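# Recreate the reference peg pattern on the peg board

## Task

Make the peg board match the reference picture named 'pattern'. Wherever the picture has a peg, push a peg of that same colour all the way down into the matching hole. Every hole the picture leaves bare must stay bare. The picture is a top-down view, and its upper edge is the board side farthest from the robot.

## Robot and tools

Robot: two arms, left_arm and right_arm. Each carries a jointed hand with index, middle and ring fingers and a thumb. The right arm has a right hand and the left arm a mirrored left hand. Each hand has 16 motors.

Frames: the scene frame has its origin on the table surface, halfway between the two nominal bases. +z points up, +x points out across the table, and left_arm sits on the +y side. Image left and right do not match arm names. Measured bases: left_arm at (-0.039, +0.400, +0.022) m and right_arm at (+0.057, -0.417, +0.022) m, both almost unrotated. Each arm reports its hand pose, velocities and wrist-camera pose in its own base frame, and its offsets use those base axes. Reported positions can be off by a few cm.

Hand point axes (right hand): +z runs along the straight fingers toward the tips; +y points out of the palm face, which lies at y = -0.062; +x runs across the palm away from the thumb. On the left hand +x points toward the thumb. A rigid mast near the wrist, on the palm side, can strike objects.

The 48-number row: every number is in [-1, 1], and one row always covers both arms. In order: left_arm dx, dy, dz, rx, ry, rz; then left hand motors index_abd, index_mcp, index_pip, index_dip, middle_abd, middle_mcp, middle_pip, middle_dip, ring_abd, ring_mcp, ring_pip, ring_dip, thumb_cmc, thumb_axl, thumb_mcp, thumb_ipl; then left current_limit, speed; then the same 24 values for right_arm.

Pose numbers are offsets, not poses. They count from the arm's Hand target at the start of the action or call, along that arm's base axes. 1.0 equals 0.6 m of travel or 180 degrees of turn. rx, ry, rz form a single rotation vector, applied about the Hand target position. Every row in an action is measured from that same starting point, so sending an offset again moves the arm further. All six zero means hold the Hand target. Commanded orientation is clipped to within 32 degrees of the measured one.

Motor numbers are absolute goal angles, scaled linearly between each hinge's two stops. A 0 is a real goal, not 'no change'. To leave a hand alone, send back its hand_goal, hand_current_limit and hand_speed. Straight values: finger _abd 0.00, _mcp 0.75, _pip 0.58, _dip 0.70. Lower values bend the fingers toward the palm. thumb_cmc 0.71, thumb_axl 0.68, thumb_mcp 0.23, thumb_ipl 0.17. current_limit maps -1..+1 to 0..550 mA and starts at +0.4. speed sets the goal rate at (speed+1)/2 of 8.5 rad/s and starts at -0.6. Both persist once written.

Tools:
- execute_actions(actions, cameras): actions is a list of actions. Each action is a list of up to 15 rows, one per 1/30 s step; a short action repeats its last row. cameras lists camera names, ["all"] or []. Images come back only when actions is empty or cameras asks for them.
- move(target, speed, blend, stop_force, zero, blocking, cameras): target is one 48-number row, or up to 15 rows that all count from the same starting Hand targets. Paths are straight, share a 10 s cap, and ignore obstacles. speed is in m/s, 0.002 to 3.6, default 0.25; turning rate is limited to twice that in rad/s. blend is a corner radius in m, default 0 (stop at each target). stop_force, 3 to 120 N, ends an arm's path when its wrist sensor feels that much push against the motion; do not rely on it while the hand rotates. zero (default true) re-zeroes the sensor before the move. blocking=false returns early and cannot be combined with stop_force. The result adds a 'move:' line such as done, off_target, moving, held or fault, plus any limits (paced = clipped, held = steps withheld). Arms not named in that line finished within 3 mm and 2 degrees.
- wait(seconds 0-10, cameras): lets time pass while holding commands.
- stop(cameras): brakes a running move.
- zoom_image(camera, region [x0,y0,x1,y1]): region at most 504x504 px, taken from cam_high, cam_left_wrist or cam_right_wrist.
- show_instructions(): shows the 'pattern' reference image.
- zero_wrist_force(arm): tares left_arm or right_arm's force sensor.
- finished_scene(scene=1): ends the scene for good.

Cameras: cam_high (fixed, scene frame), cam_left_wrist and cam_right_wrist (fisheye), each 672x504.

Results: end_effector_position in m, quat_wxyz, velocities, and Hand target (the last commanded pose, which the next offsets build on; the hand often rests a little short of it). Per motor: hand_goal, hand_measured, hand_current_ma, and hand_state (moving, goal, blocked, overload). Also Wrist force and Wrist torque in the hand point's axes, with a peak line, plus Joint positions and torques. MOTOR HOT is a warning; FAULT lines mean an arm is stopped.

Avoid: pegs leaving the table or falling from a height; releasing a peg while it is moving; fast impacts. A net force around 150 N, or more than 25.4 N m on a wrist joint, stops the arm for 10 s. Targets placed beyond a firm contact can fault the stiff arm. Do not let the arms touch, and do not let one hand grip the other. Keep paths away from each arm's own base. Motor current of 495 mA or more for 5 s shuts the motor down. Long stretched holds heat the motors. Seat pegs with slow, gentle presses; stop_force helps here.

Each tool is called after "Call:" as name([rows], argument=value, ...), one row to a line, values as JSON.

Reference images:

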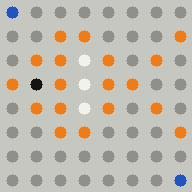

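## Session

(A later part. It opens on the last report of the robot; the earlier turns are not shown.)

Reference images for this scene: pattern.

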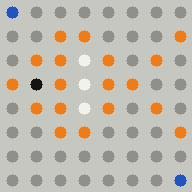

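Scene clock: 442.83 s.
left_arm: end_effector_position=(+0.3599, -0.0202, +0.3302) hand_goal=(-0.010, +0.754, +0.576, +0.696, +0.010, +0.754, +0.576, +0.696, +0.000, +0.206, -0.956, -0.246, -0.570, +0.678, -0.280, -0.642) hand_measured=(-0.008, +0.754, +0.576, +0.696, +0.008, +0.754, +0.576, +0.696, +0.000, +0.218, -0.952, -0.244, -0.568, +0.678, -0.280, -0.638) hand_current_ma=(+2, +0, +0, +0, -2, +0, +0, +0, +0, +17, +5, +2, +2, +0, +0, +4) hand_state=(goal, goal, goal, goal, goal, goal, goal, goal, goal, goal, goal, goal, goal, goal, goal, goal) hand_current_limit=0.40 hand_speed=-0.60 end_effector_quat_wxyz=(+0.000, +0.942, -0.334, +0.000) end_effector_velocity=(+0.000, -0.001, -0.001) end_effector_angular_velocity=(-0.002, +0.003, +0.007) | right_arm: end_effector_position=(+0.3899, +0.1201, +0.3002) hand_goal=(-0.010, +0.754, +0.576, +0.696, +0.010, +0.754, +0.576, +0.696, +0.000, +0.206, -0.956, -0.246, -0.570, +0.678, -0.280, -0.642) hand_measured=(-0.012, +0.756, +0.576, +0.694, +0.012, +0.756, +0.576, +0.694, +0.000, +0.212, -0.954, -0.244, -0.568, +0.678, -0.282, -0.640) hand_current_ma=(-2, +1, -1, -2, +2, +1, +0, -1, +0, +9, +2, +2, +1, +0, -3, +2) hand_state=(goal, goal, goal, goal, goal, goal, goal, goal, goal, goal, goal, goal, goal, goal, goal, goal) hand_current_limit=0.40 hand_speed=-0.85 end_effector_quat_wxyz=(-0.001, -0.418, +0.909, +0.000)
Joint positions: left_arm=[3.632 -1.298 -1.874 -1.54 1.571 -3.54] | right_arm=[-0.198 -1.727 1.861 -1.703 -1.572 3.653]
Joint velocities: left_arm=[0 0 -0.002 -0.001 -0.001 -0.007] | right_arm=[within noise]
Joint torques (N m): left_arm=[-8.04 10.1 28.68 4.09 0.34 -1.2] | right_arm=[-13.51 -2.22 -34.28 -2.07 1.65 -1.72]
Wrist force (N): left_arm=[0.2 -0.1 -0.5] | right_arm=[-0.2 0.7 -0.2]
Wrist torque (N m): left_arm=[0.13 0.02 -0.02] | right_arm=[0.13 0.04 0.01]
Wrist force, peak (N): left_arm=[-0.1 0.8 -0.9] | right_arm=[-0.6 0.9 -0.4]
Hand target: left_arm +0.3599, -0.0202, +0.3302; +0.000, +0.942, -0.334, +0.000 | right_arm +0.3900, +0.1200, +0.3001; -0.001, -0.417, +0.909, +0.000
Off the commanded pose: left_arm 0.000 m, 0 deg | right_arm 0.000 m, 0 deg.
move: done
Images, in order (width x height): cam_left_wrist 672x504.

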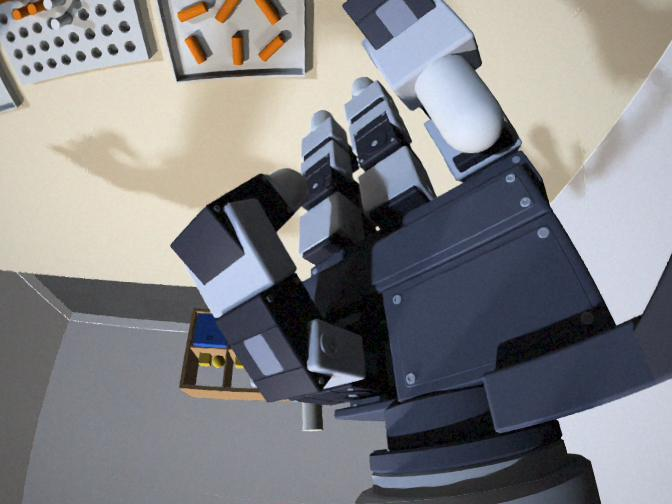

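Call:
move([
  [-0.1507,-0.4752,-0.1337,0.2369,-0.0911,0.1896,-0.01,0.754,0.576,0.696,0.01,0.754,0.576,0.696,0,0.205,-0.956,-0.246,-0.571,0.678,-0.281,-0.643,0.4,-0.6,0,0,0,0,0,0.625,-0.01,0.754,0.576,0.696,0.01,0.754,0.576,0.696,0,0.205,-0.956,-0.246,-0.571,0.678,-0.281,-0.643,0.4,-0.85],
  [-0.1507,-0.4752,-0.1337,0.2369,-0.0911,0.1896,-0.01,0.754,0.576,0.696,0.01,0.754,0.576,0.696,0,0.205,-0.956,-0.246,-0.571,0.678,-0.281,-0.643,0.4,-0.6,0.0812,0.0192,0,0,0,-0.7492,-0.01,0.754,0.576,0.696,0.01,0.754,0.576,0.696,0,0.205,-0.956,-0.246,-0.571,0.678,-0.281,-0.643,0.4,-0.85],
  [-0.1507,-0.4752,-0.1337,0.2369,-0.0911,0.1896,-0.01,0.754,0.576,0.696,0.01,0.754,0.576,0.696,0,0.205,-0.956,-0.246,-0.571,0.678,-0.281,-0.643,0.4,-0.6,0.0812,0.0192,-0.1335,-0.299,0.0987,-0.7018,-0.01,0.754,0.576,0.696,0.01,0.754,0.576,0.696,0,0.205,-0.956,-0.246,-0.571,0.678,-0.281,-0.643,0.4,-0.85],
], speed=0.4, blend=[0.02,0.02,0], cameras=["all"])

Scene clock: 451.37 s.
left_arm: end_effector_position=(+0.2695, -0.3053, +0.2500) hand_goal=(-0.010, +0.754, +0.576, +0.696, +0.010, +0.754, +0.576, +0.696, +0.000, +0.206, -0.956, -0.246, -0.570, +0.678, -0.280, -0.642) hand_measured=(-0.008, +0.748, +0.576, +0.696, +0.008, +0.748, +0.576, +0.696, +0.000, +0.208, -0.952, -0.244, -0.568, +0.678, -0.280, -0.638) hand_current_ma=(+2, -6, +0, +0, -1, -6, +0, +0, +0, +2, +4, +2, +1, +0, +0, +4) hand_state=(goal, goal, goal, goal, goal, goal, goal, goal, goal, goal, goal, goal, goal, goal, goal, goal) hand_current_limit=0.40 hand_speed=-0.60 end_effector_quat_wxyz=(-0.382, +0.924, -0.025, +0.010) | right_arm: end_effector_position=(+0.4388, +0.1315, +0.2200) hand_goal=(-0.010, +0.754, +0.576, +0.696, +0.010, +0.754, +0.576, +0.696, +0.000, +0.206, -0.956, -0.246, -0.570, +0.678, -0.280, -0.642) hand_measured=(-0.012, +0.750, +0.576, +0.694, +0.012, +0.748, +0.576, +0.694, +0.000, +0.210, -0.954, -0.244, -0.568, +0.678, -0.280, -0.640) hand_current_ma=(-2, -7, -1, -2, +2, -9, +0, -1, +0, +4, +2, +2, +1, +0, -1, +2) hand_state=(goal, goal, goal, goal, goal, goal, goal, goal, goal, goal, goal, goal, goal, goal, goal, goal) hand_current_limit=0.40 hand_speed=-0.85 end_effector_quat_wxyz=(-0.261, +0.628, +0.678, -0.279)
Joint positions: left_arm=[2.393 -1.528 -1.769 -1.984 2.145 -5.58] | right_arm=[0.051 -1.36 1.526 -0.953 -1.586 -0.02]
Joint torques (N m): left_arm=[-8.82 11.4 31.63 -0.44 3.14 -1.07] | right_arm=[8.01 -27.55 -24.97 0.65 -0.4 -0.28]
Wrist force (N): left_arm=[0.2 -1.2 0.0] | right_arm=[0.2 0.1 -0.6]
Wrist torque (N m): left_arm=[-0.15 -0.04 -0.25] | right_arm=[0.02 0.01 0.10]
Wrist force, peak (N): left_arm=[0.0 -1.5 -0.2] | right_arm=[-1.0 0.6 -0.2]
Hand target: left_arm +0.2695, -0.3053, +0.2500; -0.382, +0.924, -0.025, +0.010 | right_arm +0.4388, +0.1315, +0.2200; -0.261, +0.628, +0.678, -0.279
Off the commanded pose: left_arm 0.000 m, 0 deg | right_arm 0.000 m, 0 deg.
move: done

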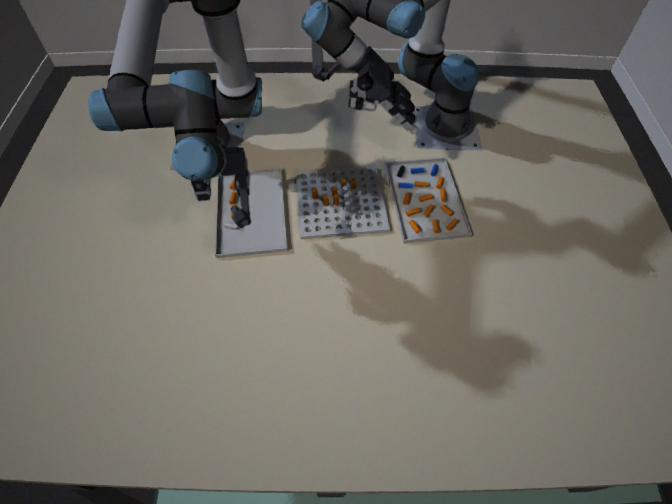

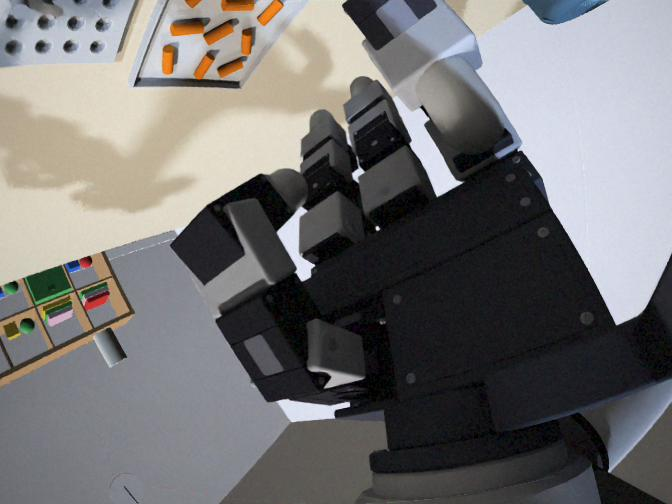

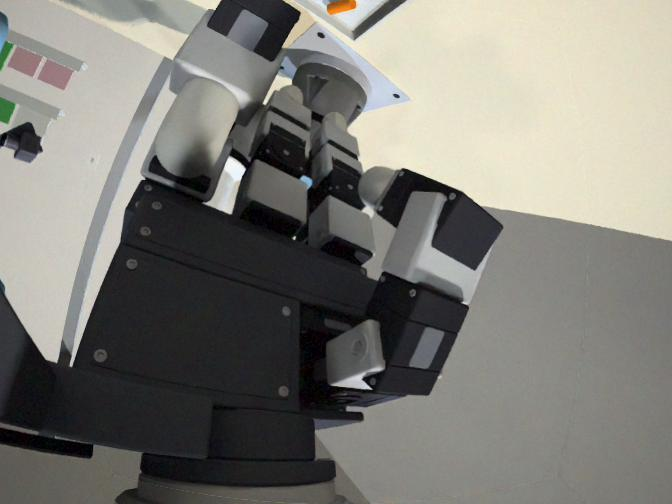

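Call:
move(target=[0.1008,0.3088,0.1167,-0.2497,0.0131,0,-0.01,0.754,0.576,0.696,0.01,0.754,0.576,0.696,0,0.205,-0.956,-0.246,-0.571,0.678,-0.281,-0.643,0.4,-0.6,0,0,-0.2667,0,0,0,-0.01,0.754,0.576,0.696,0.01,0.754,0.576,0.696,0,0.205,-0.956,-0.246,-0.571,0.678,-0.281,-0.643,0.4,-0.85], speed=0.3, cameras=["cam_right_wrist"])

Call:
zoom_image(camera="cam_right_wrist", region=[280, 30, 380, 120])

Scene clock: 456.30 s.
left_arm: end_effector_position=(+0.3300, -0.1200, +0.3200) hand_goal=(-0.010, +0.754, +0.576, +0.696, +0.010, +0.754, +0.576, +0.696, +0.000, +0.206, -0.956, -0.246, -0.570, +0.678, -0.280, -0.642) hand_measured=(-0.008, +0.750, +0.576, +0.696, +0.008, +0.750, +0.576, +0.696, +0.000, +0.208, -0.952, -0.244, -0.568, +0.678, -0.280, -0.638) hand_current_ma=(+2, -3, +0, +0, -1, -3, +0, +0, +0, +2, +4, +2, +1, +0, +0, +4) hand_state=(goal, goal, goal, goal, goal, goal, goal, goal, goal, goal, goal, goal, goal, goal, goal, goal) hand_current_limit=0.40 hand_speed=-0.60 end_effector_quat_wxyz=(+0.000, +1.000, -0.026, +0.000) end_effector_velocity=(+0.000, +0.000, +0.000) end_effector_angular_velocity=(-0.001, -0.001, -0.004) | right_arm: end_effector_position=(+0.4387, +0.1315, +0.0600) hand_goal=(-0.010, +0.754, +0.576, +0.696, +0.010, +0.754, +0.576, +0.696, +0.000, +0.206, -0.956, -0.246, -0.570, +0.678, -0.280, -0.642) hand_measured=(-0.012, +0.748, +0.576, +0.694, +0.012, +0.748, +0.576, +0.694, +0.000, +0.210, -0.954, -0.244, -0.568, +0.678, -0.280, -0.640) hand_current_ma=(-2, -8, -1, -2, +2, -10, +0, -1, +0, +4, +2, +2, +1, +0, -1, +2) hand_state=(goal, goal, goal, goal, goal, goal, goal, goal, goal, goal, goal, goal, goal, goal, goal, goal) hand_current_limit=0.40 hand_speed=-0.85 end_effector_quat_wxyz=(-0.261, +0.628, +0.678, -0.279)
Joint positions: left_arm=[3.472 -1.06 -2.04 -1.612 1.571 -4.329] | right_arm=[0.051 -1.225 1.788 -1.349 -1.586 -0.02]
Joint velocities: left_arm=[0.002 0 0 0.001 -0.001 0.006] | right_arm=[within noise]
Joint torques (N m): left_arm=[8.19 10.33 18.59 3.08 -1.94 1.53] | right_arm=[-7.63 -49.06 -27.84 -0.62 0.21 -0.22]
Wrist force (N): left_arm=[0.3 -0.4 -0.9] | right_arm=[0.1 0.1 -0.7]
Wrist torque (N m): left_arm=[0.16 0.00 0.07] | right_arm=[0.02 0.03 0.08]
Wrist force, peak (N): left_arm=[0.5 -1.9 -0.9] | right_arm=[0.2 -0.7 -1.3]
Hand target: left_arm +0.3300, -0.1200, +0.3200; +0.000, +1.000, -0.026, +0.000 | right_arm +0.4388, +0.1315, +0.0600; -0.261, +0.628, +0.678, -0.279
Off the commanded pose: left_arm 0.000 m, 0 deg | right_arm 0.000 m, 0 deg.
move: done
Images, in order (width x height): cam_right_wrist 672x504.

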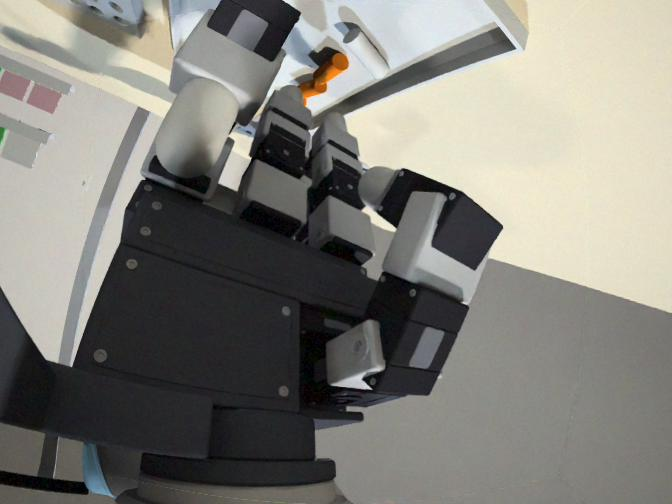

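Scaled by 5.040 from the camera's 672x504 image, which has a finer 960x720 frame.

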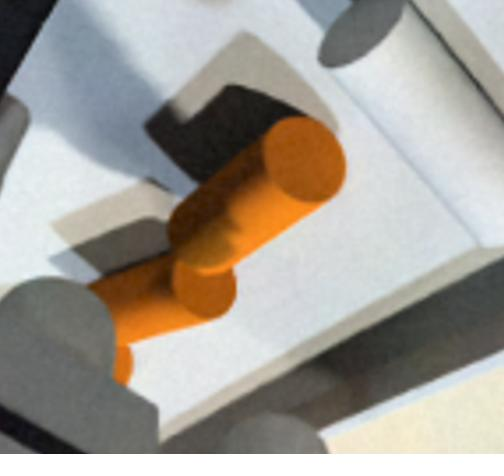

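Call:
move(target=[0,0,0,0,0,-0.6667,-0.01,0.754,0.576,0.696,0.01,0.754,0.576,0.696,0,0.205,-0.956,-0.246,-0.571,0.678,-0.281,-0.643,0.4,-0.6,0.0035,0.0075,-0.05,0,0,0.0092,-0.02,0.754,0.576,0.696,0.02,0.754,0.576,0.696,0,0.205,-0.956,-0.246,-0.571,0.678,-0.281,-0.643,0.4,-0.85], speed=0.5)

Call:
move(target=[0,0,0,0,0,0,-0.01,0.754,0.576,0.696,0.01,0.754,0.576,0.696,0,0.205,-0.956,-0.246,-0.571,0.678,-0.281,-0.643,0.4,-0.6,0,0,-0.0227,0,0,0,-0.02,0.754,0.576,0.696,0.02,0.754,0.576,0.696,0,0.205,-0.956,-0.246,-0.571,0.678,-0.281,-0.643,0.4,-0.85], speed=0.04, stop_force=3)

Call:
move([
  [0,0,0,0,0,0,-0.01,0.754,0.576,0.696,0.01,0.754,0.576,0.696,0,0.205,-0.956,-0.246,-0.571,0.678,-0.281,-0.643,0.4,-0.6,0,0,0,0,0,0,-0.08,0.754,0.576,0.696,0.08,0.754,0.576,0.696,0,0.205,-0.956,-0.246,-0.571,0.678,-0.281,-0.643,0.4,-0.92],
  [0,0,0,0,0,0,-0.01,0.754,0.576,0.696,0.01,0.754,0.576,0.696,0,0.205,-0.956,-0.246,-0.571,0.678,-0.281,-0.643,0.4,-0.6,0,0,0,0,0,0,-0.18,0.754,0.576,0.696,0.18,0.754,0.576,0.696,0,0.205,-0.956,-0.246,-0.571,0.678,-0.281,-0.643,0.4,-0.8],
  [0,0,0,0,0,-0.6667,-0.01,0.754,0.576,0.696,0.01,0.754,0.576,0.696,0,0.205,-0.956,-0.246,-0.571,0.678,-0.281,-0.643,0.4,-0.6,0,0,0.39,0,0,0,-0.18,0.754,0.576,0.696,0.18,0.754,0.576,0.696,0,0.205,-0.956,-0.246,-0.571,0.678,-0.281,-0.643,0.4,-0.8],
], speed=[0.1,0.1,0.5], cameras=["cam_right_wrist"])

Call:
zoom_image(camera="cam_right_wrist", region=[270, 70, 350, 140])

Scene clock: 460.97 s.
left_arm: end_effector_position=(+0.3300, -0.1201, +0.3200) hand_goal=(-0.010, +0.754, +0.576, +0.696, +0.010, +0.754, +0.576, +0.696, +0.000, +0.206, -0.956, -0.246, -0.570, +0.678, -0.280, -0.642) hand_measured=(-0.008, +0.750, +0.576, +0.696, +0.008, +0.750, +0.576, +0.696, +0.000, +0.208, -0.952, -0.244, -0.568, +0.678, -0.280, -0.638) hand_current_ma=(+2, -3, +0, +0, -1, -3, +0, +0, +0, +2, +4, +2, +1, +0, +0, +4) hand_state=(goal, goal, goal, goal, goal, goal, goal, goal, goal, goal, goal, goal, goal, goal, goal, goal) hand_current_limit=0.40 hand_speed=-0.60 end_effector_quat_wxyz=(+0.000, -0.477, +0.879, +0.000) | right_arm: end_effector_position=(+0.4408, +0.1360, +0.0300) hand_goal=(-0.020, +0.754, +0.576, +0.696, +0.020, +0.754, +0.576, +0.696, +0.000, +0.206, -0.956, -0.246, -0.570, +0.678, -0.280, -0.642) hand_measured=(-0.016, +0.748, +0.576, +0.694, +0.016, +0.748, +0.576, +0.694, +0.000, +0.210, -0.954, -0.244, -0.568, +0.678, -0.280, -0.640) hand_current_ma=(+3, -8, -1, -2, -3, -10, +0, -1, +0, +4, +2, +2, +1, +0, -1, +2) hand_state=(goal, goal, goal, goal, goal, goal, goal, goal, goal, goal, goal, goal, goal, goal, goal, goal) hand_current_limit=0.40 hand_speed=-0.85 end_effector_quat_wxyz=(-0.257, +0.618, +0.687, -0.283)
Joint positions: left_arm=[3.108 -1.4 -1.822 -1.491 1.57 -2.599] | right_arm=[0.065 -1.177 1.81 -1.42 -1.597 -0.031]
Joint torques (N m): left_arm=[6.57 24.92 18.09 0.19 -1.83 1.41] | right_arm=[8.2 -35.58 -13.96 0.4 -1.19 -0.98]
Wrist force (N): left_arm=[0.0 -0.3 -0.6] | right_arm=[0.1 0.0 -0.6]
Wrist torque (N m): left_arm=[0.13 0.03 0.08] | right_arm=[0.01 0.02 0.17]
Wrist force, peak (N): left_arm=[0.3 -0.5 -1.0] | right_arm=[0.3 0.2 -0.8]
Hand target: left_arm +0.3300, -0.1200, +0.3200; +0.000, -0.477, +0.879, +0.000 | right_arm +0.4409, +0.1360, +0.0300; -0.257, +0.618, +0.687, -0.283
Off the commanded pose: left_arm 0.000 m, 0 deg | right_arm 0.000 m, 0 deg.
move: done

Scene clock: 462.47 s.
left_arm: end_effector_position=(+0.3300, -0.1200, +0.3200) hand_goal=(-0.010, +0.754, +0.576, +0.696, +0.010, +0.754, +0.576, +0.696, +0.000, +0.206, -0.956, -0.246, -0.570, +0.678, -0.280, -0.642) hand_measured=(-0.008, +0.750, +0.576, +0.696, +0.008, +0.750, +0.576, +0.696, +0.000, +0.208, -0.952, -0.244, -0.568, +0.678, -0.280, -0.638) hand_current_ma=(+2, -3, +0, +0, -1, -3, +0, +0, +0, +2, +4, +2, +1, +0, +0, +4) hand_state=(goal, goal, goal, goal, goal, goal, goal, goal, goal, goal, goal, goal, goal, goal, goal, goal) hand_current_limit=0.40 hand_speed=-0.60 end_effector_quat_wxyz=(+0.000, -0.477, +0.879, +0.000) | right_arm: end_effector_position=(+0.4408, +0.1360, +0.0177) hand_goal=(-0.020, +0.754, +0.576, +0.696, +0.020, +0.754, +0.576, +0.696, +0.000, +0.206, -0.956, -0.246, -0.570, +0.678, -0.280, -0.642) hand_measured=(-0.018, +0.750, +0.576, +0.696, +0.016, +0.748, +0.576, +0.696, +0.000, +0.210, -0.954, -0.244, -0.568, +0.678, -0.280, -0.640) hand_current_ma=(+3, -7, +1, +0, -3, -9, +1, +0, +0, +4, +2, +2, +1, +0, -1, +2) hand_state=(goal, goal, goal, goal, goal, goal, goal, goal, goal, goal, goal, goal, goal, goal, goal, goal) hand_current_limit=0.40 hand_speed=-0.85 end_effector_quat_wxyz=(-0.257, +0.618, +0.687, -0.283)
Joint positions: left_arm=[3.108 -1.4 -1.822 -1.491 1.57 -2.598] | right_arm=[0.065 -1.159 1.822 -1.449 -1.597 -0.031]
Joint torques (N m): left_arm=[8.07 26.1 17.93 0.11 -2.13 1.59] | right_arm=[3.03 -50.8 -26.57 -1.19 -0.13 -0.16]
Wrist force (N): left_arm=[0.0 -0.2 -0.6] | right_arm=[0.1 0.0 -0.6]
Wrist torque (N m): left_arm=[0.14 0.02 0.06] | right_arm=[0.01 0.02 0.17]
Wrist force, peak (N): left_arm=[0.1 -0.1 -1.0] | right_arm=[0.2 -2.0 -3.7]
Hand target: left_arm +0.3300, -0.1200, +0.3200; +0.000, -0.477, +0.879, +0.000 | right_arm +0.4408, +0.1360, +0.0177; -0.257, +0.618, +0.687, -0.283 (not the last commanded pose)
Off the commanded pose: left_arm 0.000 m, 0 deg | right_arm 0.001 m, 0 deg.
move: contact (right_arm)

Scene clock: 466.13 s.
left_arm: end_effector_position=(+0.3299, -0.1200, +0.3200) hand_goal=(-0.010, +0.754, +0.576, +0.696, +0.010, +0.754, +0.576, +0.696, +0.000, +0.206, -0.956, -0.246, -0.570, +0.678, -0.280, -0.642) hand_measured=(-0.008, +0.750, +0.576, +0.696, +0.008, +0.750, +0.576, +0.696, +0.000, +0.208, -0.952, -0.244, -0.568, +0.678, -0.280, -0.638) hand_current_ma=(+2, -3, +0, +0, -1, -3, +0, +0, +0, +2, +4, +2, +1, +0, +0, +4) hand_state=(goal, goal, goal, goal, goal, goal, goal, goal, goal, goal, goal, goal, goal, goal, goal, goal) hand_current_limit=0.40 hand_speed=-0.60 end_effector_quat_wxyz=(+0.000, +0.523, +0.853, +0.000) | right_arm: end_effector_position=(+0.4409, +0.1360, +0.2518) hand_goal=(-0.180, +0.754, +0.576, +0.696, +0.180, +0.754, +0.576, +0.696, +0.000, +0.206, -0.956, -0.246, -0.570, +0.678, -0.280, -0.642) hand_measured=(-0.066, +0.748, +0.576, +0.696, +0.060, +0.748, +0.576, +0.696, +0.000, +0.210, -0.954, -0.244, -0.568, +0.678, -0.280, -0.640) hand_current_ma=(+339, -10, +0, +0, -365, -9, +0, +0, +0, +4, +2, +2, +1, +0, -1, +2) hand_state=(blocked, goal, goal, goal, blocked, goal, goal, goal, goal, goal, goal, goal, goal, goal, goal, goal) hand_current_limit=0.40 hand_speed=-0.80 end_effector_quat_wxyz=(-0.257, +0.618, +0.687, -0.283)
Joint positions: left_arm=[2.977 -1.077 -2.032 -1.604 1.571 -0.635] | right_arm=[0.065 -1.361 1.447 -0.872 -1.597 -0.031]
Joint torques (N m): left_arm=[-7.36 -4.98 32.96 4.24 1.49 1.47] | right_arm=[10.76 -21 -16.36 -1.24 1.64 -1.28]
Wrist force (N): left_arm=[0.6 -0.3 -0.4] | right_arm=[-0.1 0.1 -0.5]
Wrist torque (N m): left_arm=[0.13 -0.03 0.11] | right_arm=[-0.01 0.04 0.16]
Wrist force, peak (N): left_arm=[1.0 -0.1 -0.7] | right_arm=[0.1 -0.6 -1.1]
Hand target: left_arm +0.3300, -0.1200, +0.3200; +0.000, +0.523, +0.852, +0.000 | right_arm +0.4408, +0.1360, +0.2517; -0.257, +0.618, +0.687, -0.283
Off the commanded pose: left_arm 0.000 m, 0 deg | right_arm 0.000 m, 0 deg.
move: done
Images, in order (width x height): cam_right_wrist 672x504.

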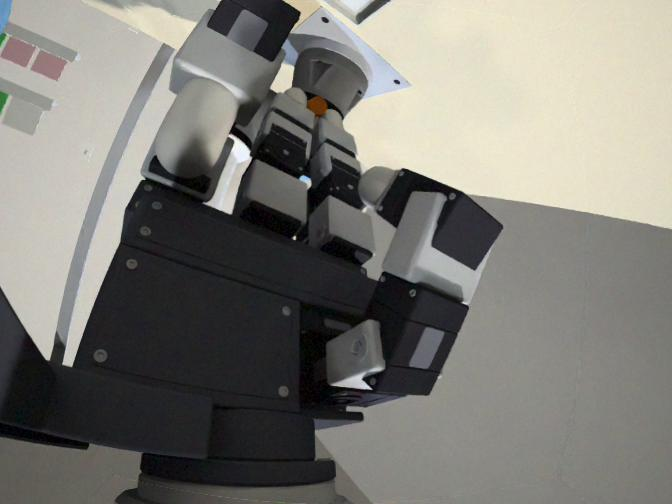

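Scaled by 6.300 from the camera's 672x504 image, which has a finer 960x720 frame.

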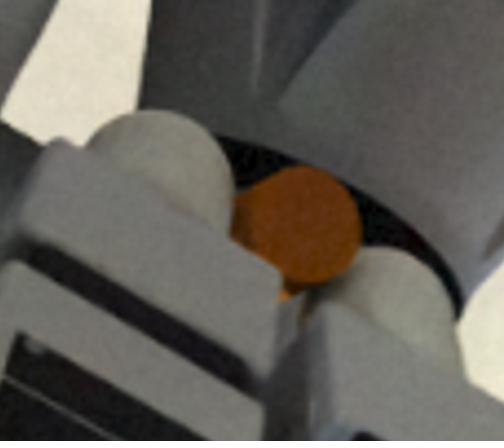

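Call:
move([
  [0,0.1333,0,0,0,-0.3333,-0.01,0.754,0.576,0.696,0.01,0.754,0.576,0.696,0,0.205,-0.956,-0.246,-0.571,0.678,-0.281,-0.643,0.4,-0.6,-0.068,0.1067,0,0.0518,-0.4973,0,-0.18,0.754,0.576,0.696,0.18,0.754,0.576,0.696,0,0.205,-0.956,-0.246,-0.571,0.678,-0.281,-0.643,0.4,-0.8],
  [0,0.1333,0,0,0,-0.6667,-0.01,0.754,0.576,0.696,0.01,0.754,0.576,0.696,0,0.205,-0.956,-0.246,-0.571,0.678,-0.281,-0.643,0.4,-0.6,-0.1955,0.4585,-0.0528,0.5755,-0.1809,0.5537,-0.18,0.754,0.576,0.696,0.18,0.754,0.576,0.696,0,0.205,-0.956,-0.246,-0.571,0.678,-0.281,-0.643,0.4,-0.8],
  [0,0.1333,0,0,0,-0.6667,-0.01,0.754,0.576,0.696,0.01,0.754,0.576,0.696,0,0.205,-0.956,-0.246,-0.571,0.678,-0.281,-0.643,0.4,-0.6,-0.1955,0.4585,-0.1578,0.5755,-0.1809,0.5537,-0.18,0.754,0.576,0.696,0.18,0.754,0.576,0.696,0,0.205,-0.956,-0.246,-0.571,0.678,-0.281,-0.643,0.4,-0.8],
], speed=[0.35,0.35,0.12], blend=[0.02,0.01,0], cameras=["cam_high","cam_right_wrist"])

Call:
zoom_image(camera="cam_right_wrist", region=[270, 70, 350, 140])

Scene clock: 474.83 s.
left_arm: end_effector_position=(+0.3300, -0.0401, +0.3200) hand_goal=(-0.010, +0.754, +0.576, +0.696, +0.010, +0.754, +0.576, +0.696, +0.000, +0.206, -0.956, -0.246, -0.570, +0.678, -0.280, -0.642) hand_measured=(-0.008, +0.750, +0.576, +0.696, +0.008, +0.750, +0.576, +0.696, +0.000, +0.208, -0.952, -0.244, -0.568, +0.678, -0.280, -0.638) hand_current_ma=(+1, -3, +0, +0, -1, -3, +0, +0, +0, +2, +4, +2, +1, +0, +0, +4) hand_state=(goal, goal, goal, goal, goal, goal, goal, goal, goal, goal, goal, goal, goal, goal, goal, goal) hand_current_limit=0.40 hand_speed=-0.60 end_effector_quat_wxyz=(+0.000, +1.000, -0.027, +0.000) | right_arm: end_effector_position=(+0.3235, +0.4111, +0.1570) hand_goal=(-0.180, +0.754, +0.576, +0.696, +0.180, +0.754, +0.576, +0.696, +0.000, +0.206, -0.956, -0.246, -0.570, +0.678, -0.280, -0.642) hand_measured=(-0.066, +0.758, +0.576, +0.696, +0.060, +0.760, +0.576, +0.696, +0.000, +0.212, -0.954, -0.244, -0.568, +0.678, -0.282, -0.640) hand_current_ma=(+339, +4, +0, +0, -365, +9, +0, +0, +0, +8, +2, +2, +1, +0, -2, +2) hand_state=(blocked, goal, goal, goal, blocked, goal, goal, goal, goal, goal, goal, goal, goal, goal, goal, goal) hand_current_limit=0.40 hand_speed=-0.80 end_effector_quat_wxyz=(-0.160, -0.386, +0.839, +0.348)
Joint positions: left_arm=[3.725 -1.064 -2.038 -1.61 1.57 2.208] | right_arm=[0.23 -1.241 1.948 -1.745 -0.962 -2.374]
Joint torques (N m): left_arm=[8.91 11.31 18.5 0.11 -1.45 0.99] | right_arm=[-2.15 -44.8 -25.66 -1.69 2.43 1.69]
Wrist force (N): left_arm=[0.0 -0.2 -0.7] | right_arm=[-0.5 0.5 0.3]
Wrist torque (N m): left_arm=[0.15 0.04 0.08] | right_arm=[0.09 0.04 -0.09]
Wrist force, peak (N): left_arm=[0.3 -0.5 -1.1] | right_arm=[-0.9 1.5 -0.8]
Hand target: left_arm +0.3300, -0.0401, +0.3200; +0.000, +1.000, -0.027, +0.000 | right_arm +0.3235, +0.4111, +0.1571; -0.159, -0.386, +0.839, +0.348
Off the commanded pose: left_arm 0.000 m, 0 deg | right_arm 0.000 m, 0 deg.
move: done
Images, in order (width x height): cam_high 672x504, cam_right_wrist 672x504.

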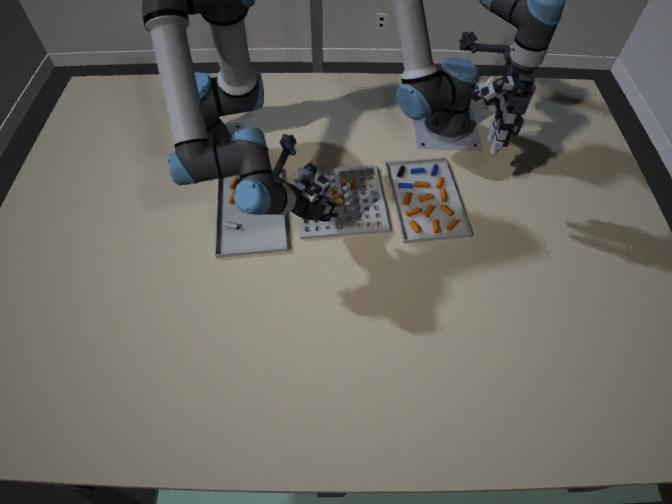

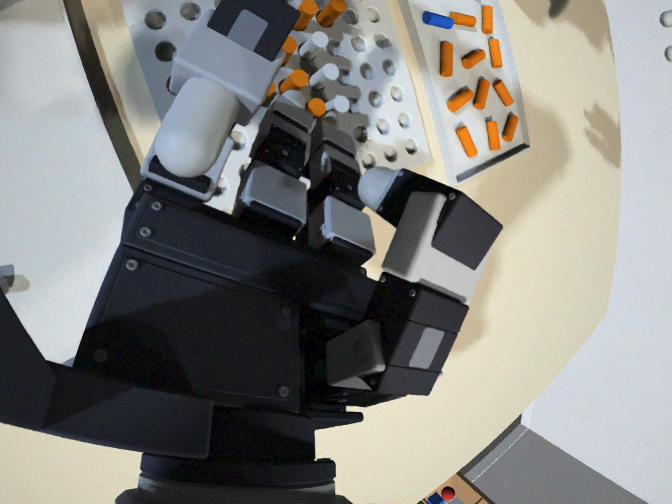

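Scaled by 6.300 from the camera's 672x504 image, which has a finer 960x720 frame.

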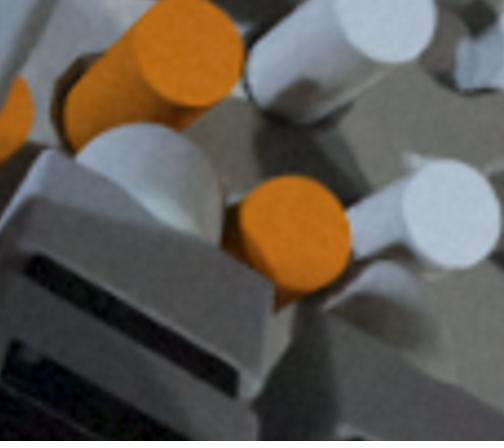

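Call:
move(target=[0,0,0,0,0,0,-0.01,0.754,0.576,0.696,0.01,0.754,0.576,0.696,0,0.205,-0.956,-0.246,-0.571,0.678,-0.281,-0.643,0.4,-0.6,0,0,-0.025,0,0,0,-0.18,0.754,0.576,0.696,0.18,0.754,0.576,0.696,0,0.205,-0.956,-0.246,-0.571,0.678,-0.281,-0.643,0.4,-0.8], speed=0.02, stop_force=3)

Scene clock: 476.83 s.
left_arm: end_effector_position=(+0.3300, -0.0401, +0.3200) hand_goal=(-0.010, +0.754, +0.576, +0.696, +0.010, +0.754, +0.576, +0.696, +0.000, +0.206, -0.956, -0.246, -0.570, +0.678, -0.280, -0.642) hand_measured=(-0.008, +0.750, +0.576, +0.696, +0.008, +0.750, +0.576, +0.696, +0.000, +0.208, -0.952, -0.244, -0.568, +0.678, -0.280, -0.638) hand_current_ma=(+1, -3, +0, +0, -1, -3, +0, +0, +0, +2, +4, +2, +1, +0, +0, +4) hand_state=(goal, goal, goal, goal, goal, goal, goal, goal, goal, goal, goal, goal, goal, goal, goal, goal) hand_current_limit=0.40 hand_speed=-0.60 end_effector_quat_wxyz=(+0.000, +1.000, -0.027, +0.000) | right_arm: end_effector_position=(+0.3235, +0.4111, +0.1463) hand_goal=(-0.180, +0.754, +0.576, +0.696, +0.180, +0.754, +0.576, +0.696, +0.000, +0.206, -0.956, -0.246, -0.570, +0.678, -0.280, -0.642) hand_measured=(-0.066, +0.754, +0.574, +0.694, +0.060, +0.758, +0.576, +0.696, +0.000, +0.212, -0.954, -0.244, -0.568, +0.678, -0.282, -0.640) hand_current_ma=(+339, +1, -3, -2, -365, +6, -1, -1, +0, +8, +2, +2, +1, +0, -2, +2) hand_state=(blocked, goal, goal, goal, blocked, goal, goal, goal, goal, goal, goal, goal, goal, goal, goal, goal) hand_current_limit=0.40 hand_speed=-0.80 end_effector_quat_wxyz=(-0.159, -0.386, +0.839, +0.348)
Joint positions: left_arm=[3.725 -1.064 -2.038 -1.61 1.57 2.208] | right_arm=[0.23 -1.223 1.958 -1.773 -0.962 -2.374]
Joint torques (N m): left_arm=[8.37 10.47 18.49 0.17 1.05 1.13] | right_arm=[8.15 -47.9 -26.98 -2.2 -0.17 1.04]
Wrist force (N): left_arm=[0.2 -0.1 -0.7] | right_arm=[-0.5 0.6 -0.4]
Wrist torque (N m): left_arm=[0.16 0.01 0.08] | right_arm=[0.12 0.05 -0.08]
Wrist force, peak (N): left_arm=[0.0 -0.2 -1.3] | right_arm=[-0.4 2.1 -3.2]
Hand target: left_arm +0.3300, -0.0401, +0.3200; +0.000, +1.000, -0.027, +0.000 | right_arm +0.3236, +0.4111, +0.1463; -0.159, -0.386, +0.839, +0.348 (not the last commanded pose)
Off the commanded pose: left_arm 0.000 m, 0 deg | right_arm 0.004 m, 0 deg.
move: contact (right_arm)

Call:
move([
  [0,0,0,0,0,0,-0.01,0.754,0.576,0.696,0.01,0.754,0.576,0.696,0,0.205,-0.956,-0.246,-0.571,0.678,-0.281,-0.643,0.4,-0.6,0,0,0.0012,0,0,0,-0.18,0.754,0.576,0.696,0.18,0.754,0.576,0.696,0,0.205,-0.956,-0.246,-0.571,0.678,-0.281,-0.643,0.4,-0.8],
  [0,0,0,0,0,0,-0.01,0.754,0.576,0.696,0.01,0.754,0.576,0.696,0,0.205,-0.956,-0.246,-0.571,0.678,-0.281,-0.643,0.4,-0.6,0,0,0.0012,0,0,0,-0.02,0.754,0.576,0.696,0.02,0.754,0.576,0.696,0,0.205,-0.956,-0.246,-0.571,0.678,-0.281,-0.643,0.4,-0.85],
  [0,0,0,0,0,0,-0.01,0.754,0.576,0.696,0.01,0.754,0.576,0.696,0,0.205,-0.956,-0.246,-0.571,0.678,-0.281,-0.643,0.4,-0.6,0,0,0.19,0,0,0,-0.02,0.754,0.576,0.696,0.02,0.754,0.576,0.696,0,0.205,-0.956,-0.246,-0.571,0.678,-0.281,-0.643,0.4,-0.85],
  [-0.1008,-0.442,-0.1167,0.2497,-0.0131,0,-0.01,0.754,0.576,0.696,0.01,0.754,0.576,0.696,0,0.205,-0.956,-0.246,-0.571,0.678,-0.281,-0.643,0.4,-0.6,0.1273,-0.3852,0.2167,0,0,-0.7996,-0.02,0.754,0.576,0.696,0.02,0.754,0.576,0.696,0,0.205,-0.956,-0.246,-0.571,0.678,-0.281,-0.643,0.4,-0.85],
  [-0.1008,-0.442,-0.4,0.2497,-0.0131,0,-0.01,0.754,0.576,0.696,0.01,0.754,0.576,0.696,0,0.205,-0.956,-0.246,-0.571,0.678,-0.281,-0.643,0.4,-0.6,0.1008,-0.5113,0.1228,-0.5752,0.2388,-0.5922,-0.02,0.754,0.576,0.696,0.02,0.754,0.576,0.696,0,0.205,-0.956,-0.246,-0.571,0.678,-0.281,-0.643,0.4,-0.85],
  [-0.1008,-0.442,-0.4,0.2497,-0.0131,0,-0.01,0.754,0.576,0.696,0.01,0.754,0.576,0.696,0,0.205,-0.956,-0.246,-0.571,0.678,-0.281,-0.643,0.4,-0.6,0.1008,-0.5113,-0.1605,-0.5752,0.2388,-0.5922,-0.02,0.754,0.576,0.696,0.02,0.754,0.576,0.696,0,0.205,-0.956,-0.246,-0.571,0.678,-0.281,-0.643,0.4,-0.85],
], speed=[0.03,0.03,0.2,0.4,0.4,0.3], blend=[0,0,0.02,0.02,0.02,0], cameras=["all"])

Call:
zoom_image(camera="cam_right_wrist", region=[280, 30, 380, 120])

Call:
zoom_image(camera="cam_left_wrist", region=[290, 0, 440, 120])

Scene clock: 487.53 s.
left_arm: end_effector_position=(+0.2695, -0.3052, +0.0800) hand_goal=(-0.010, +0.754, +0.576, +0.696, +0.010, +0.754, +0.576, +0.696, +0.000, +0.206, -0.956, -0.246, -0.570, +0.678, -0.280, -0.642) hand_measured=(-0.008, +0.748, +0.576, +0.696, +0.008, +0.748, +0.576, +0.696, +0.000, +0.208, -0.952, -0.244, -0.568, +0.678, -0.280, -0.638) hand_current_ma=(+1, -6, +0, +0, -1, -6, +0, +0, +0, +2, +4, +2, +1, +0, +0, +4) hand_state=(goal, goal, goal, goal, goal, goal, goal, goal, goal, goal, goal, goal, goal, goal, goal, goal) hand_current_limit=0.40 hand_speed=-0.60 end_effector_quat_wxyz=(-0.382, +0.924, -0.025, +0.010) | right_arm: end_effector_position=(+0.3841, +0.1044, +0.0501) hand_goal=(-0.020, +0.754, +0.576, +0.696, +0.020, +0.754, +0.576, +0.696, +0.000, +0.206, -0.956, -0.246, -0.570, +0.678, -0.280, -0.642) hand_measured=(-0.022, +0.748, +0.576, +0.694, +0.022, +0.746, +0.576, +0.696, +0.000, +0.210, -0.954, -0.244, -0.568, +0.678, -0.280, -0.640) hand_current_ma=(-2, -10, -1, -2, +3, -12, +0, -1, +0, +4, +2, +2, +1, +0, -1, +2) hand_state=(goal, goal, goal, goal, goal, goal, goal, goal, goal, goal, goal, goal, goal, goal, goal, goal) hand_current_limit=0.40 hand_speed=-0.85 end_effector_quat_wxyz=(-0.280, +0.678, +0.628, -0.260)
Joint positions: left_arm=[2.393 -1.689 -2.073 -1.519 2.145 0.704] | right_arm=[-0.029 -1.338 1.975 -1.423 -1.537 0.035]
Joint torques (N m): left_arm=[8.27 31.98 27.33 2.52 0.41 1.38] | right_arm=[10.08 -29.55 -11.63 -1.94 1.65 1.05]
Wrist force (N): left_arm=[-0.2 -0.9 -0.4] | right_arm=[0.3 -0.5 -0.3]
Wrist torque (N m): left_arm=[-0.10 0.00 -0.28] | right_arm=[-0.07 -0.01 0.13]
Wrist force, peak (N): left_arm=[0.3 -1.5 -0.4] | right_arm=[-1.0 2.2 -0.7]
Hand target: left_arm +0.2695, -0.3053, +0.0800; -0.382, +0.924, -0.025, +0.010 | right_arm +0.3840, +0.1044, +0.0500; -0.280, +0.678, +0.628, -0.260
Off the commanded pose: left_arm 0.000 m, 0 deg | right_arm 0.000 m, 0 deg.
move: done

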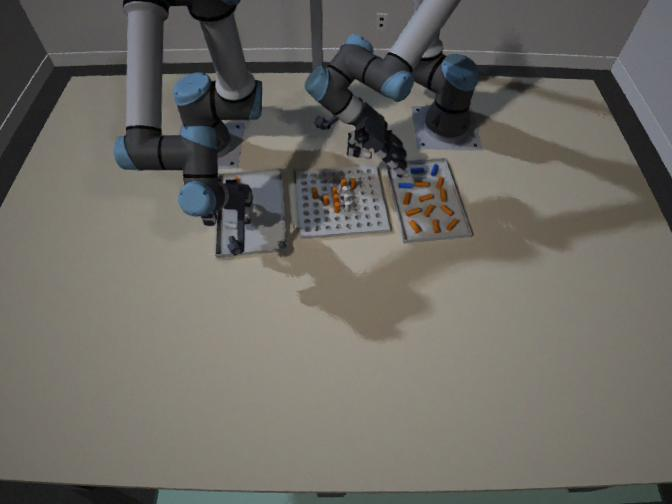

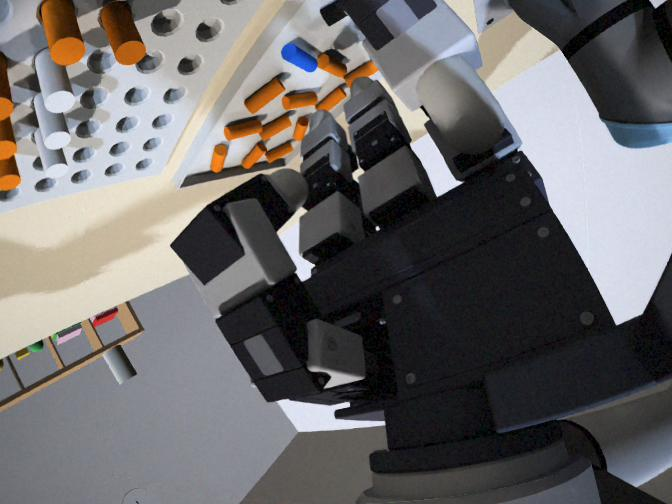

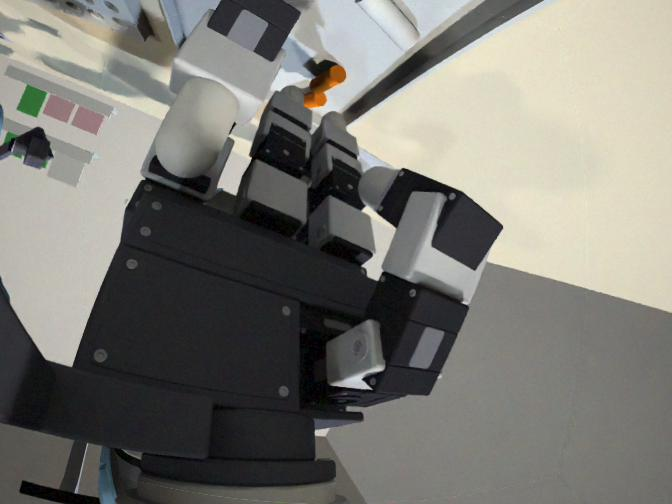

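Scaled by 5.040 from the camera's 672x504 image, which has a finer 960x720 frame.

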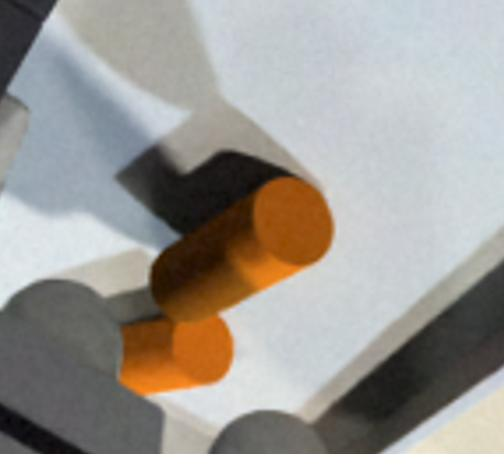

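Scaled by 3.360 from the camera's 672x504 image, which has a finer 960x720 frame.

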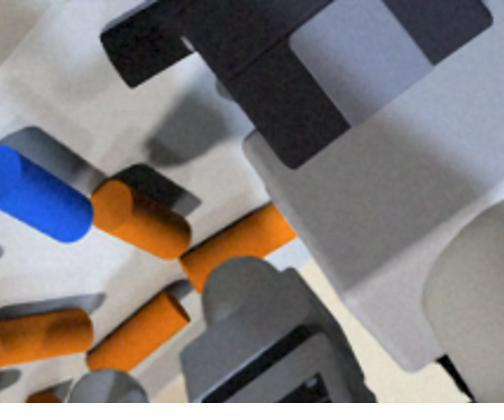

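Call:
move(target=[0.0433,-0.035,0,0,0,0,-0.01,0.754,0.576,0.696,0.01,0.754,0.576,0.696,0,0.205,-0.956,-0.246,-0.571,0.678,-0.281,-0.643,0.4,-0.6,0.0017,-0.0077,-0.0333,0,0,-0.005,-0.02,0.754,0.576,0.696,0.02,0.754,0.576,0.696,0,0.205,-0.956,-0.246,-0.571,0.678,-0.281,-0.643,0.4,-0.85], speed=0.1, cameras=["cam_left_wrist"])

Call:
zoom_image(camera="cam_left_wrist", region=[280, 10, 400, 110])

Call:
move(target=[0,0,0,0,0,0,-0.01,0.754,0.576,0.696,0.01,0.754,0.576,0.696,0,0.205,-0.956,-0.246,-0.571,0.678,-0.281,-0.643,0.4,-0.6,0,0,-0.0227,0,0,0,-0.02,0.754,0.576,0.696,0.02,0.754,0.576,0.696,0,0.205,-0.956,-0.246,-0.571,0.678,-0.281,-0.643,0.4,-0.85], speed=0.04, stop_force=3)

Scene clock: 490.43 s.
left_arm: end_effector_position=(+0.2954, -0.3262, +0.0800) hand_goal=(-0.010, +0.754, +0.576, +0.696, +0.010, +0.754, +0.576, +0.696, +0.000, +0.206, -0.956, -0.246, -0.570, +0.678, -0.280, -0.642) hand_measured=(-0.008, +0.748, +0.576, +0.696, +0.008, +0.748, +0.576, +0.696, +0.000, +0.208, -0.952, -0.244, -0.568, +0.678, -0.280, -0.638) hand_current_ma=(+1, -6, +0, +0, -1, -6, +0, +0, +0, +2, +4, +2, +1, +0, +0, +4) hand_state=(goal, goal, goal, goal, goal, goal, goal, goal, goal, goal, goal, goal, goal, goal, goal, goal) hand_current_limit=0.40 hand_speed=-0.60 end_effector_quat_wxyz=(-0.383, +0.924, -0.025, +0.010) | right_arm: end_effector_position=(+0.3849, +0.0997, +0.0298) hand_goal=(-0.020, +0.754, +0.576, +0.696, +0.020, +0.754, +0.576, +0.696, +0.000, +0.206, -0.956, -0.246, -0.570, +0.678, -0.280, -0.642) hand_measured=(-0.022, +0.748, +0.576, +0.694, +0.022, +0.746, +0.576, +0.696, +0.000, +0.208, -0.954, -0.244, -0.568, +0.678, -0.280, -0.640) hand_current_ma=(-2, -10, -1, -2, +3, -12, +0, -1, +0, +4, +2, +2, +1, +0, -1, +2) hand_state=(goal, goal, goal, goal, goal, goal, goal, goal, goal, goal, goal, goal, goal, goal, goal, goal) hand_current_limit=0.40 hand_speed=-0.85 end_effector_quat_wxyz=(-0.283, +0.683, +0.622, -0.258)
Joint positions: left_arm=[2.398 -1.76 -1.99 -1.53 2.147 0.708] | right_arm=[-0.042 -1.307 1.998 -1.478 -1.535 0.037]
Joint torques (N m): left_arm=[-2.76 34.44 13.7 2.49 2.41 -0.59] | right_arm=[9.26 -43.74 -26.65 1.23 1.26 0.97]
Wrist force (N): left_arm=[-0.2 -0.9 -0.3] | right_arm=[0.0 -0.3 -0.7]
Wrist torque (N m): left_arm=[-0.10 0.00 -0.29] | right_arm=[0.00 0.04 0.08]
Wrist force, peak (N): left_arm=[-0.4 -1.2 -0.7] | right_arm=[0.3 -0.5 -0.7]
Hand target: left_arm +0.2955, -0.3263, +0.0800; -0.382, +0.924, -0.025, +0.010 | right_arm +0.3851, +0.0997, +0.0300; -0.282, +0.683, +0.622, -0.258
Off the commanded pose: left_arm 0.000 m, 0 deg | right_arm 0.000 m, 0 deg.
move: done
Images, in order (width x height): cam_left_wrist 672x504.

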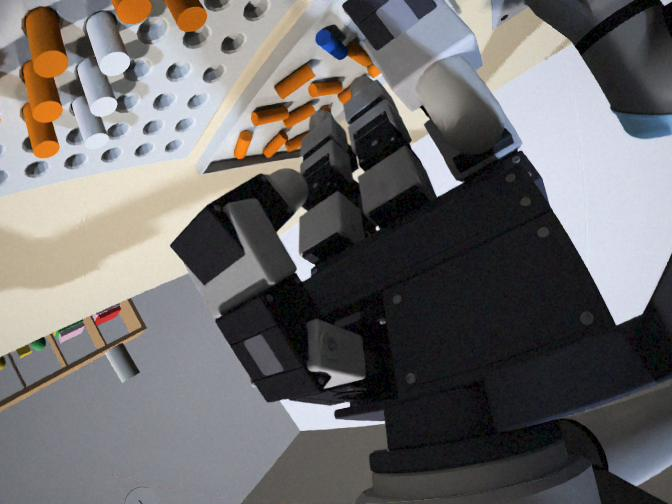

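Scaled by 4.200 from the camera's 672x504 image, which has a finer 960x720 frame.

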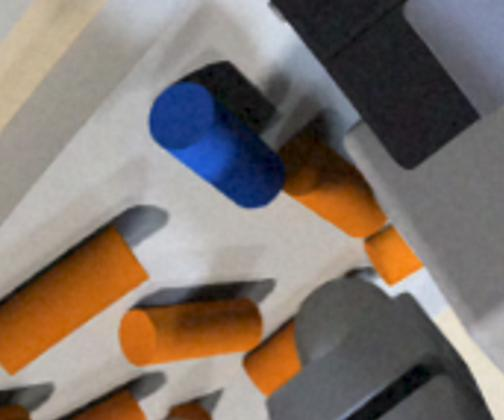

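Scene clock: 492.00 s.
left_arm: end_effector_position=(+0.2955, -0.3263, +0.0800) hand_goal=(-0.010, +0.754, +0.576, +0.696, +0.010, +0.754, +0.576, +0.696, +0.000, +0.206, -0.956, -0.246, -0.570, +0.678, -0.280, -0.642) hand_measured=(-0.008, +0.748, +0.576, +0.696, +0.008, +0.748, +0.576, +0.696, +0.000, +0.208, -0.952, -0.244, -0.568, +0.678, -0.280, -0.638) hand_current_ma=(+1, -6, +0, +0, -1, -6, +0, +0, +0, +2, +4, +2, +1, +0, +0, +4) hand_state=(goal, goal, goal, goal, goal, goal, goal, goal, goal, goal, goal, goal, goal, goal, goal, goal) hand_current_limit=0.40 hand_speed=-0.60 end_effector_quat_wxyz=(-0.382, +0.924, -0.025, +0.010) | right_arm: end_effector_position=(+0.3851, +0.0997, +0.0164) hand_goal=(-0.020, +0.754, +0.576, +0.696, +0.020, +0.754, +0.576, +0.696, +0.000, +0.206, -0.956, -0.246, -0.570, +0.678, -0.280, -0.642) hand_measured=(-0.022, +0.756, +0.580, +0.698, +0.022, +0.758, +0.580, +0.696, +0.000, +0.208, -0.954, -0.244, -0.568, +0.678, -0.280, -0.640) hand_current_ma=(-2, +3, +5, +2, +2, +4, +4, +0, +0, +4, +2, +2, +1, +0, -1, +2) hand_state=(goal, goal, goal, goal, goal, goal, goal, goal, goal, goal, goal, goal, goal, goal, goal, goal) hand_current_limit=0.40 hand_speed=-0.85 end_effector_quat_wxyz=(-0.282, +0.683, +0.622, -0.258)
Joint positions: left_arm=[2.398 -1.76 -1.99 -1.53 2.147 0.708] | right_arm=[-0.042 -1.284 2.012 -1.515 -1.535 0.037]
Joint torques (N m): left_arm=[-8.69 34.97 27.51 3.09 -0.96 -0.85] | right_arm=[11.6 -44.76 -25.92 1.09 -1.49 -0.22]
Wrist force (N): left_arm=[-0.2 -1.0 -0.2] | right_arm=[-0.1 -1.1 -0.8]
Wrist torque (N m): left_arm=[-0.13 0.00 -0.28] | right_arm=[0.07 0.04 0.08]
Wrist force, peak (N): left_arm=[-0.2 -1.3 -0.5] | right_arm=[0.2 -2.0 -3.6]
Hand target: left_arm +0.2955, -0.3263, +0.0800; -0.382, +0.924, -0.025, +0.010 | right_arm +0.3851, +0.0997, +0.0164; -0.282, +0.683, +0.622, -0.258
Off the commanded pose: left_arm 0.000 m, 0 deg | right_arm 0.000 m, 0 deg.
move: done

Call:
move([
  [-0.0227,0.0288,-0.0333,0,0,0,-0.01,0.754,0.576,0.696,0.01,0.754,0.576,0.696,0,0.205,-0.956,-0.246,-0.571,0.678,-0.281,-0.643,0.4,-0.6,0,0,0,0,0,0,-0.08,0.754,0.576,0.696,0.08,0.754,0.576,0.696,0,0.205,-0.956,-0.246,-0.571,0.678,-0.281,-0.643,0.4,-0.92],
  [-0.0227,0.0288,-0.0333,0,0,0,-0.01,0.754,0.576,0.696,0.01,0.754,0.576,0.696,0,0.205,-0.956,-0.246,-0.571,0.678,-0.281,-0.643,0.4,-0.6,0,0,0,0,0,0,-0.18,0.754,0.576,0.696,0.18,0.754,0.576,0.696,0,0.205,-0.956,-0.246,-0.571,0.678,-0.281,-0.643,0.4,-0.8],
  [-0.0227,0.0288,-0.0333,0,0,0,-0.01,0.754,0.576,0.696,0.01,0.754,0.576,0.696,0,0.205,-0.956,-0.246,-0.571,0.678,-0.281,-0.643,0.4,-0.6,0,0,0.38,0,0,0,-0.18,0.754,0.576,0.696,0.18,0.754,0.576,0.696,0,0.205,-0.956,-0.246,-0.571,0.678,-0.281,-0.643,0.4,-0.8],
], speed=[0.05,0.05,0.25], cameras=["cam_left_wrist","cam_right_wrist"])

Call:
zoom_image(camera="cam_left_wrist", region=[280, 10, 380, 100])

Scene clock: 501.73 s.
left_arm: end_effector_position=(+0.2818, -0.3090, +0.0600) hand_goal=(-0.010, +0.754, +0.576, +0.696, +0.010, +0.754, +0.576, +0.696, +0.000, +0.206, -0.956, -0.246, -0.570, +0.678, -0.280, -0.642) hand_measured=(-0.008, +0.748, +0.576, +0.696, +0.008, +0.748, +0.576, +0.696, +0.000, +0.208, -0.952, -0.244, -0.568, +0.678, -0.280, -0.638) hand_current_ma=(+1, -6, +0, +0, -1, -6, +0, +0, +0, +2, +4, +2, +1, +0, +0, +4) hand_state=(goal, goal, goal, goal, goal, goal, goal, goal, goal, goal, goal, goal, goal, goal, goal, goal) hand_current_limit=0.40 hand_speed=-0.60 end_effector_quat_wxyz=(-0.382, +0.924, -0.025, +0.010) | right_arm: end_effector_position=(+0.3850, +0.0998, +0.2443) hand_goal=(-0.180, +0.754, +0.576, +0.696, +0.180, +0.754, +0.576, +0.696, +0.000, +0.206, -0.956, -0.246, -0.570, +0.678, -0.280, -0.642) hand_measured=(-0.066, +0.746, +0.576, +0.698, +0.058, +0.748, +0.578, +0.696, +0.000, +0.208, -0.954, -0.244, -0.568, +0.678, -0.280, -0.640) hand_current_ma=(+342, -12, -1, +2, -368, -8, +1, +0, +0, +4, +2, +2, +1, +0, -1, +2) hand_state=(blocked, goal, goal, goal, blocked, goal, goal, goal, goal, goal, goal, goal, goal, goal, goal, goal) hand_current_limit=0.40 hand_speed=-0.80 end_effector_quat_wxyz=(-0.282, +0.683, +0.622, -0.258)
Joint positions: left_arm=[2.405 -1.743 -2.074 -1.457 2.151 0.716] | right_arm=[-0.042 -1.515 1.641 -0.914 -1.535 0.037]
Joint torques (N m): left_arm=[-8.16 15.9 20.62 1.75 -1.23 -0.84] | right_arm=[-13.52 -10.8 -32.7 1.04 -1.49 -1.01]
Wrist force (N): left_arm=[-0.3 -0.7 -0.2] | right_arm=[0.2 -0.2 -0.3]
Wrist torque (N m): left_arm=[-0.09 0.01 -0.29] | right_arm=[-0.04 0.00 0.11]
Wrist force, peak (N): left_arm=[0.1 -1.3 -0.8] | right_arm=[0.0 -2.1 -1.7]
Hand target: left_arm +0.2818, -0.3090, +0.0600; -0.382, +0.924, -0.025, +0.010 | right_arm +0.3851, +0.0997, +0.2444; -0.282, +0.683, +0.622, -0.258
Off the commanded pose: left_arm 0.000 m, 0 deg | right_arm 0.000 m, 0 deg.
move: done
Images, in order (width x height): cam_left_wrist 672x504, cam_right_wrist 672x504.

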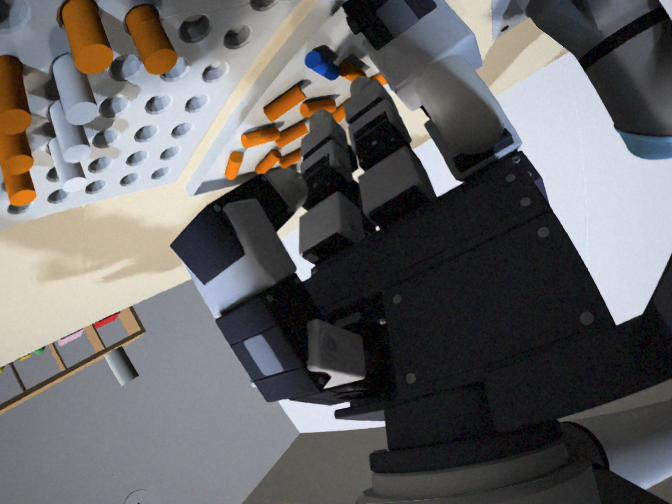

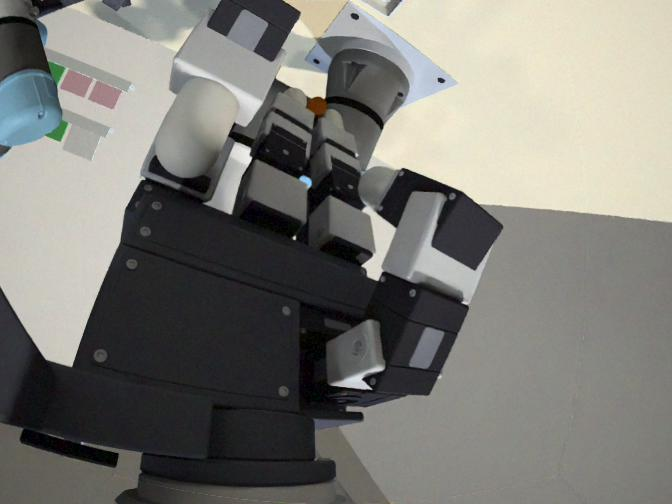

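Scaled by 5.040 from the camera's 672x504 image, which has a finer 960x720 frame.

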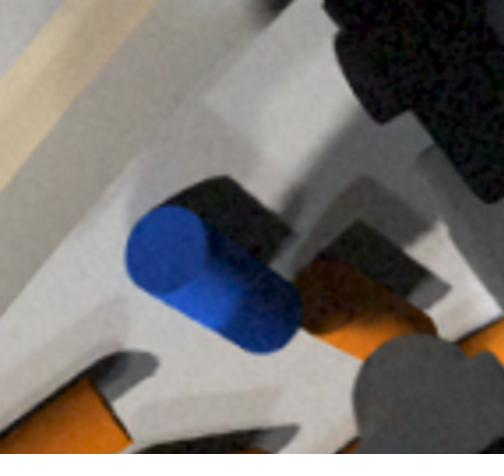

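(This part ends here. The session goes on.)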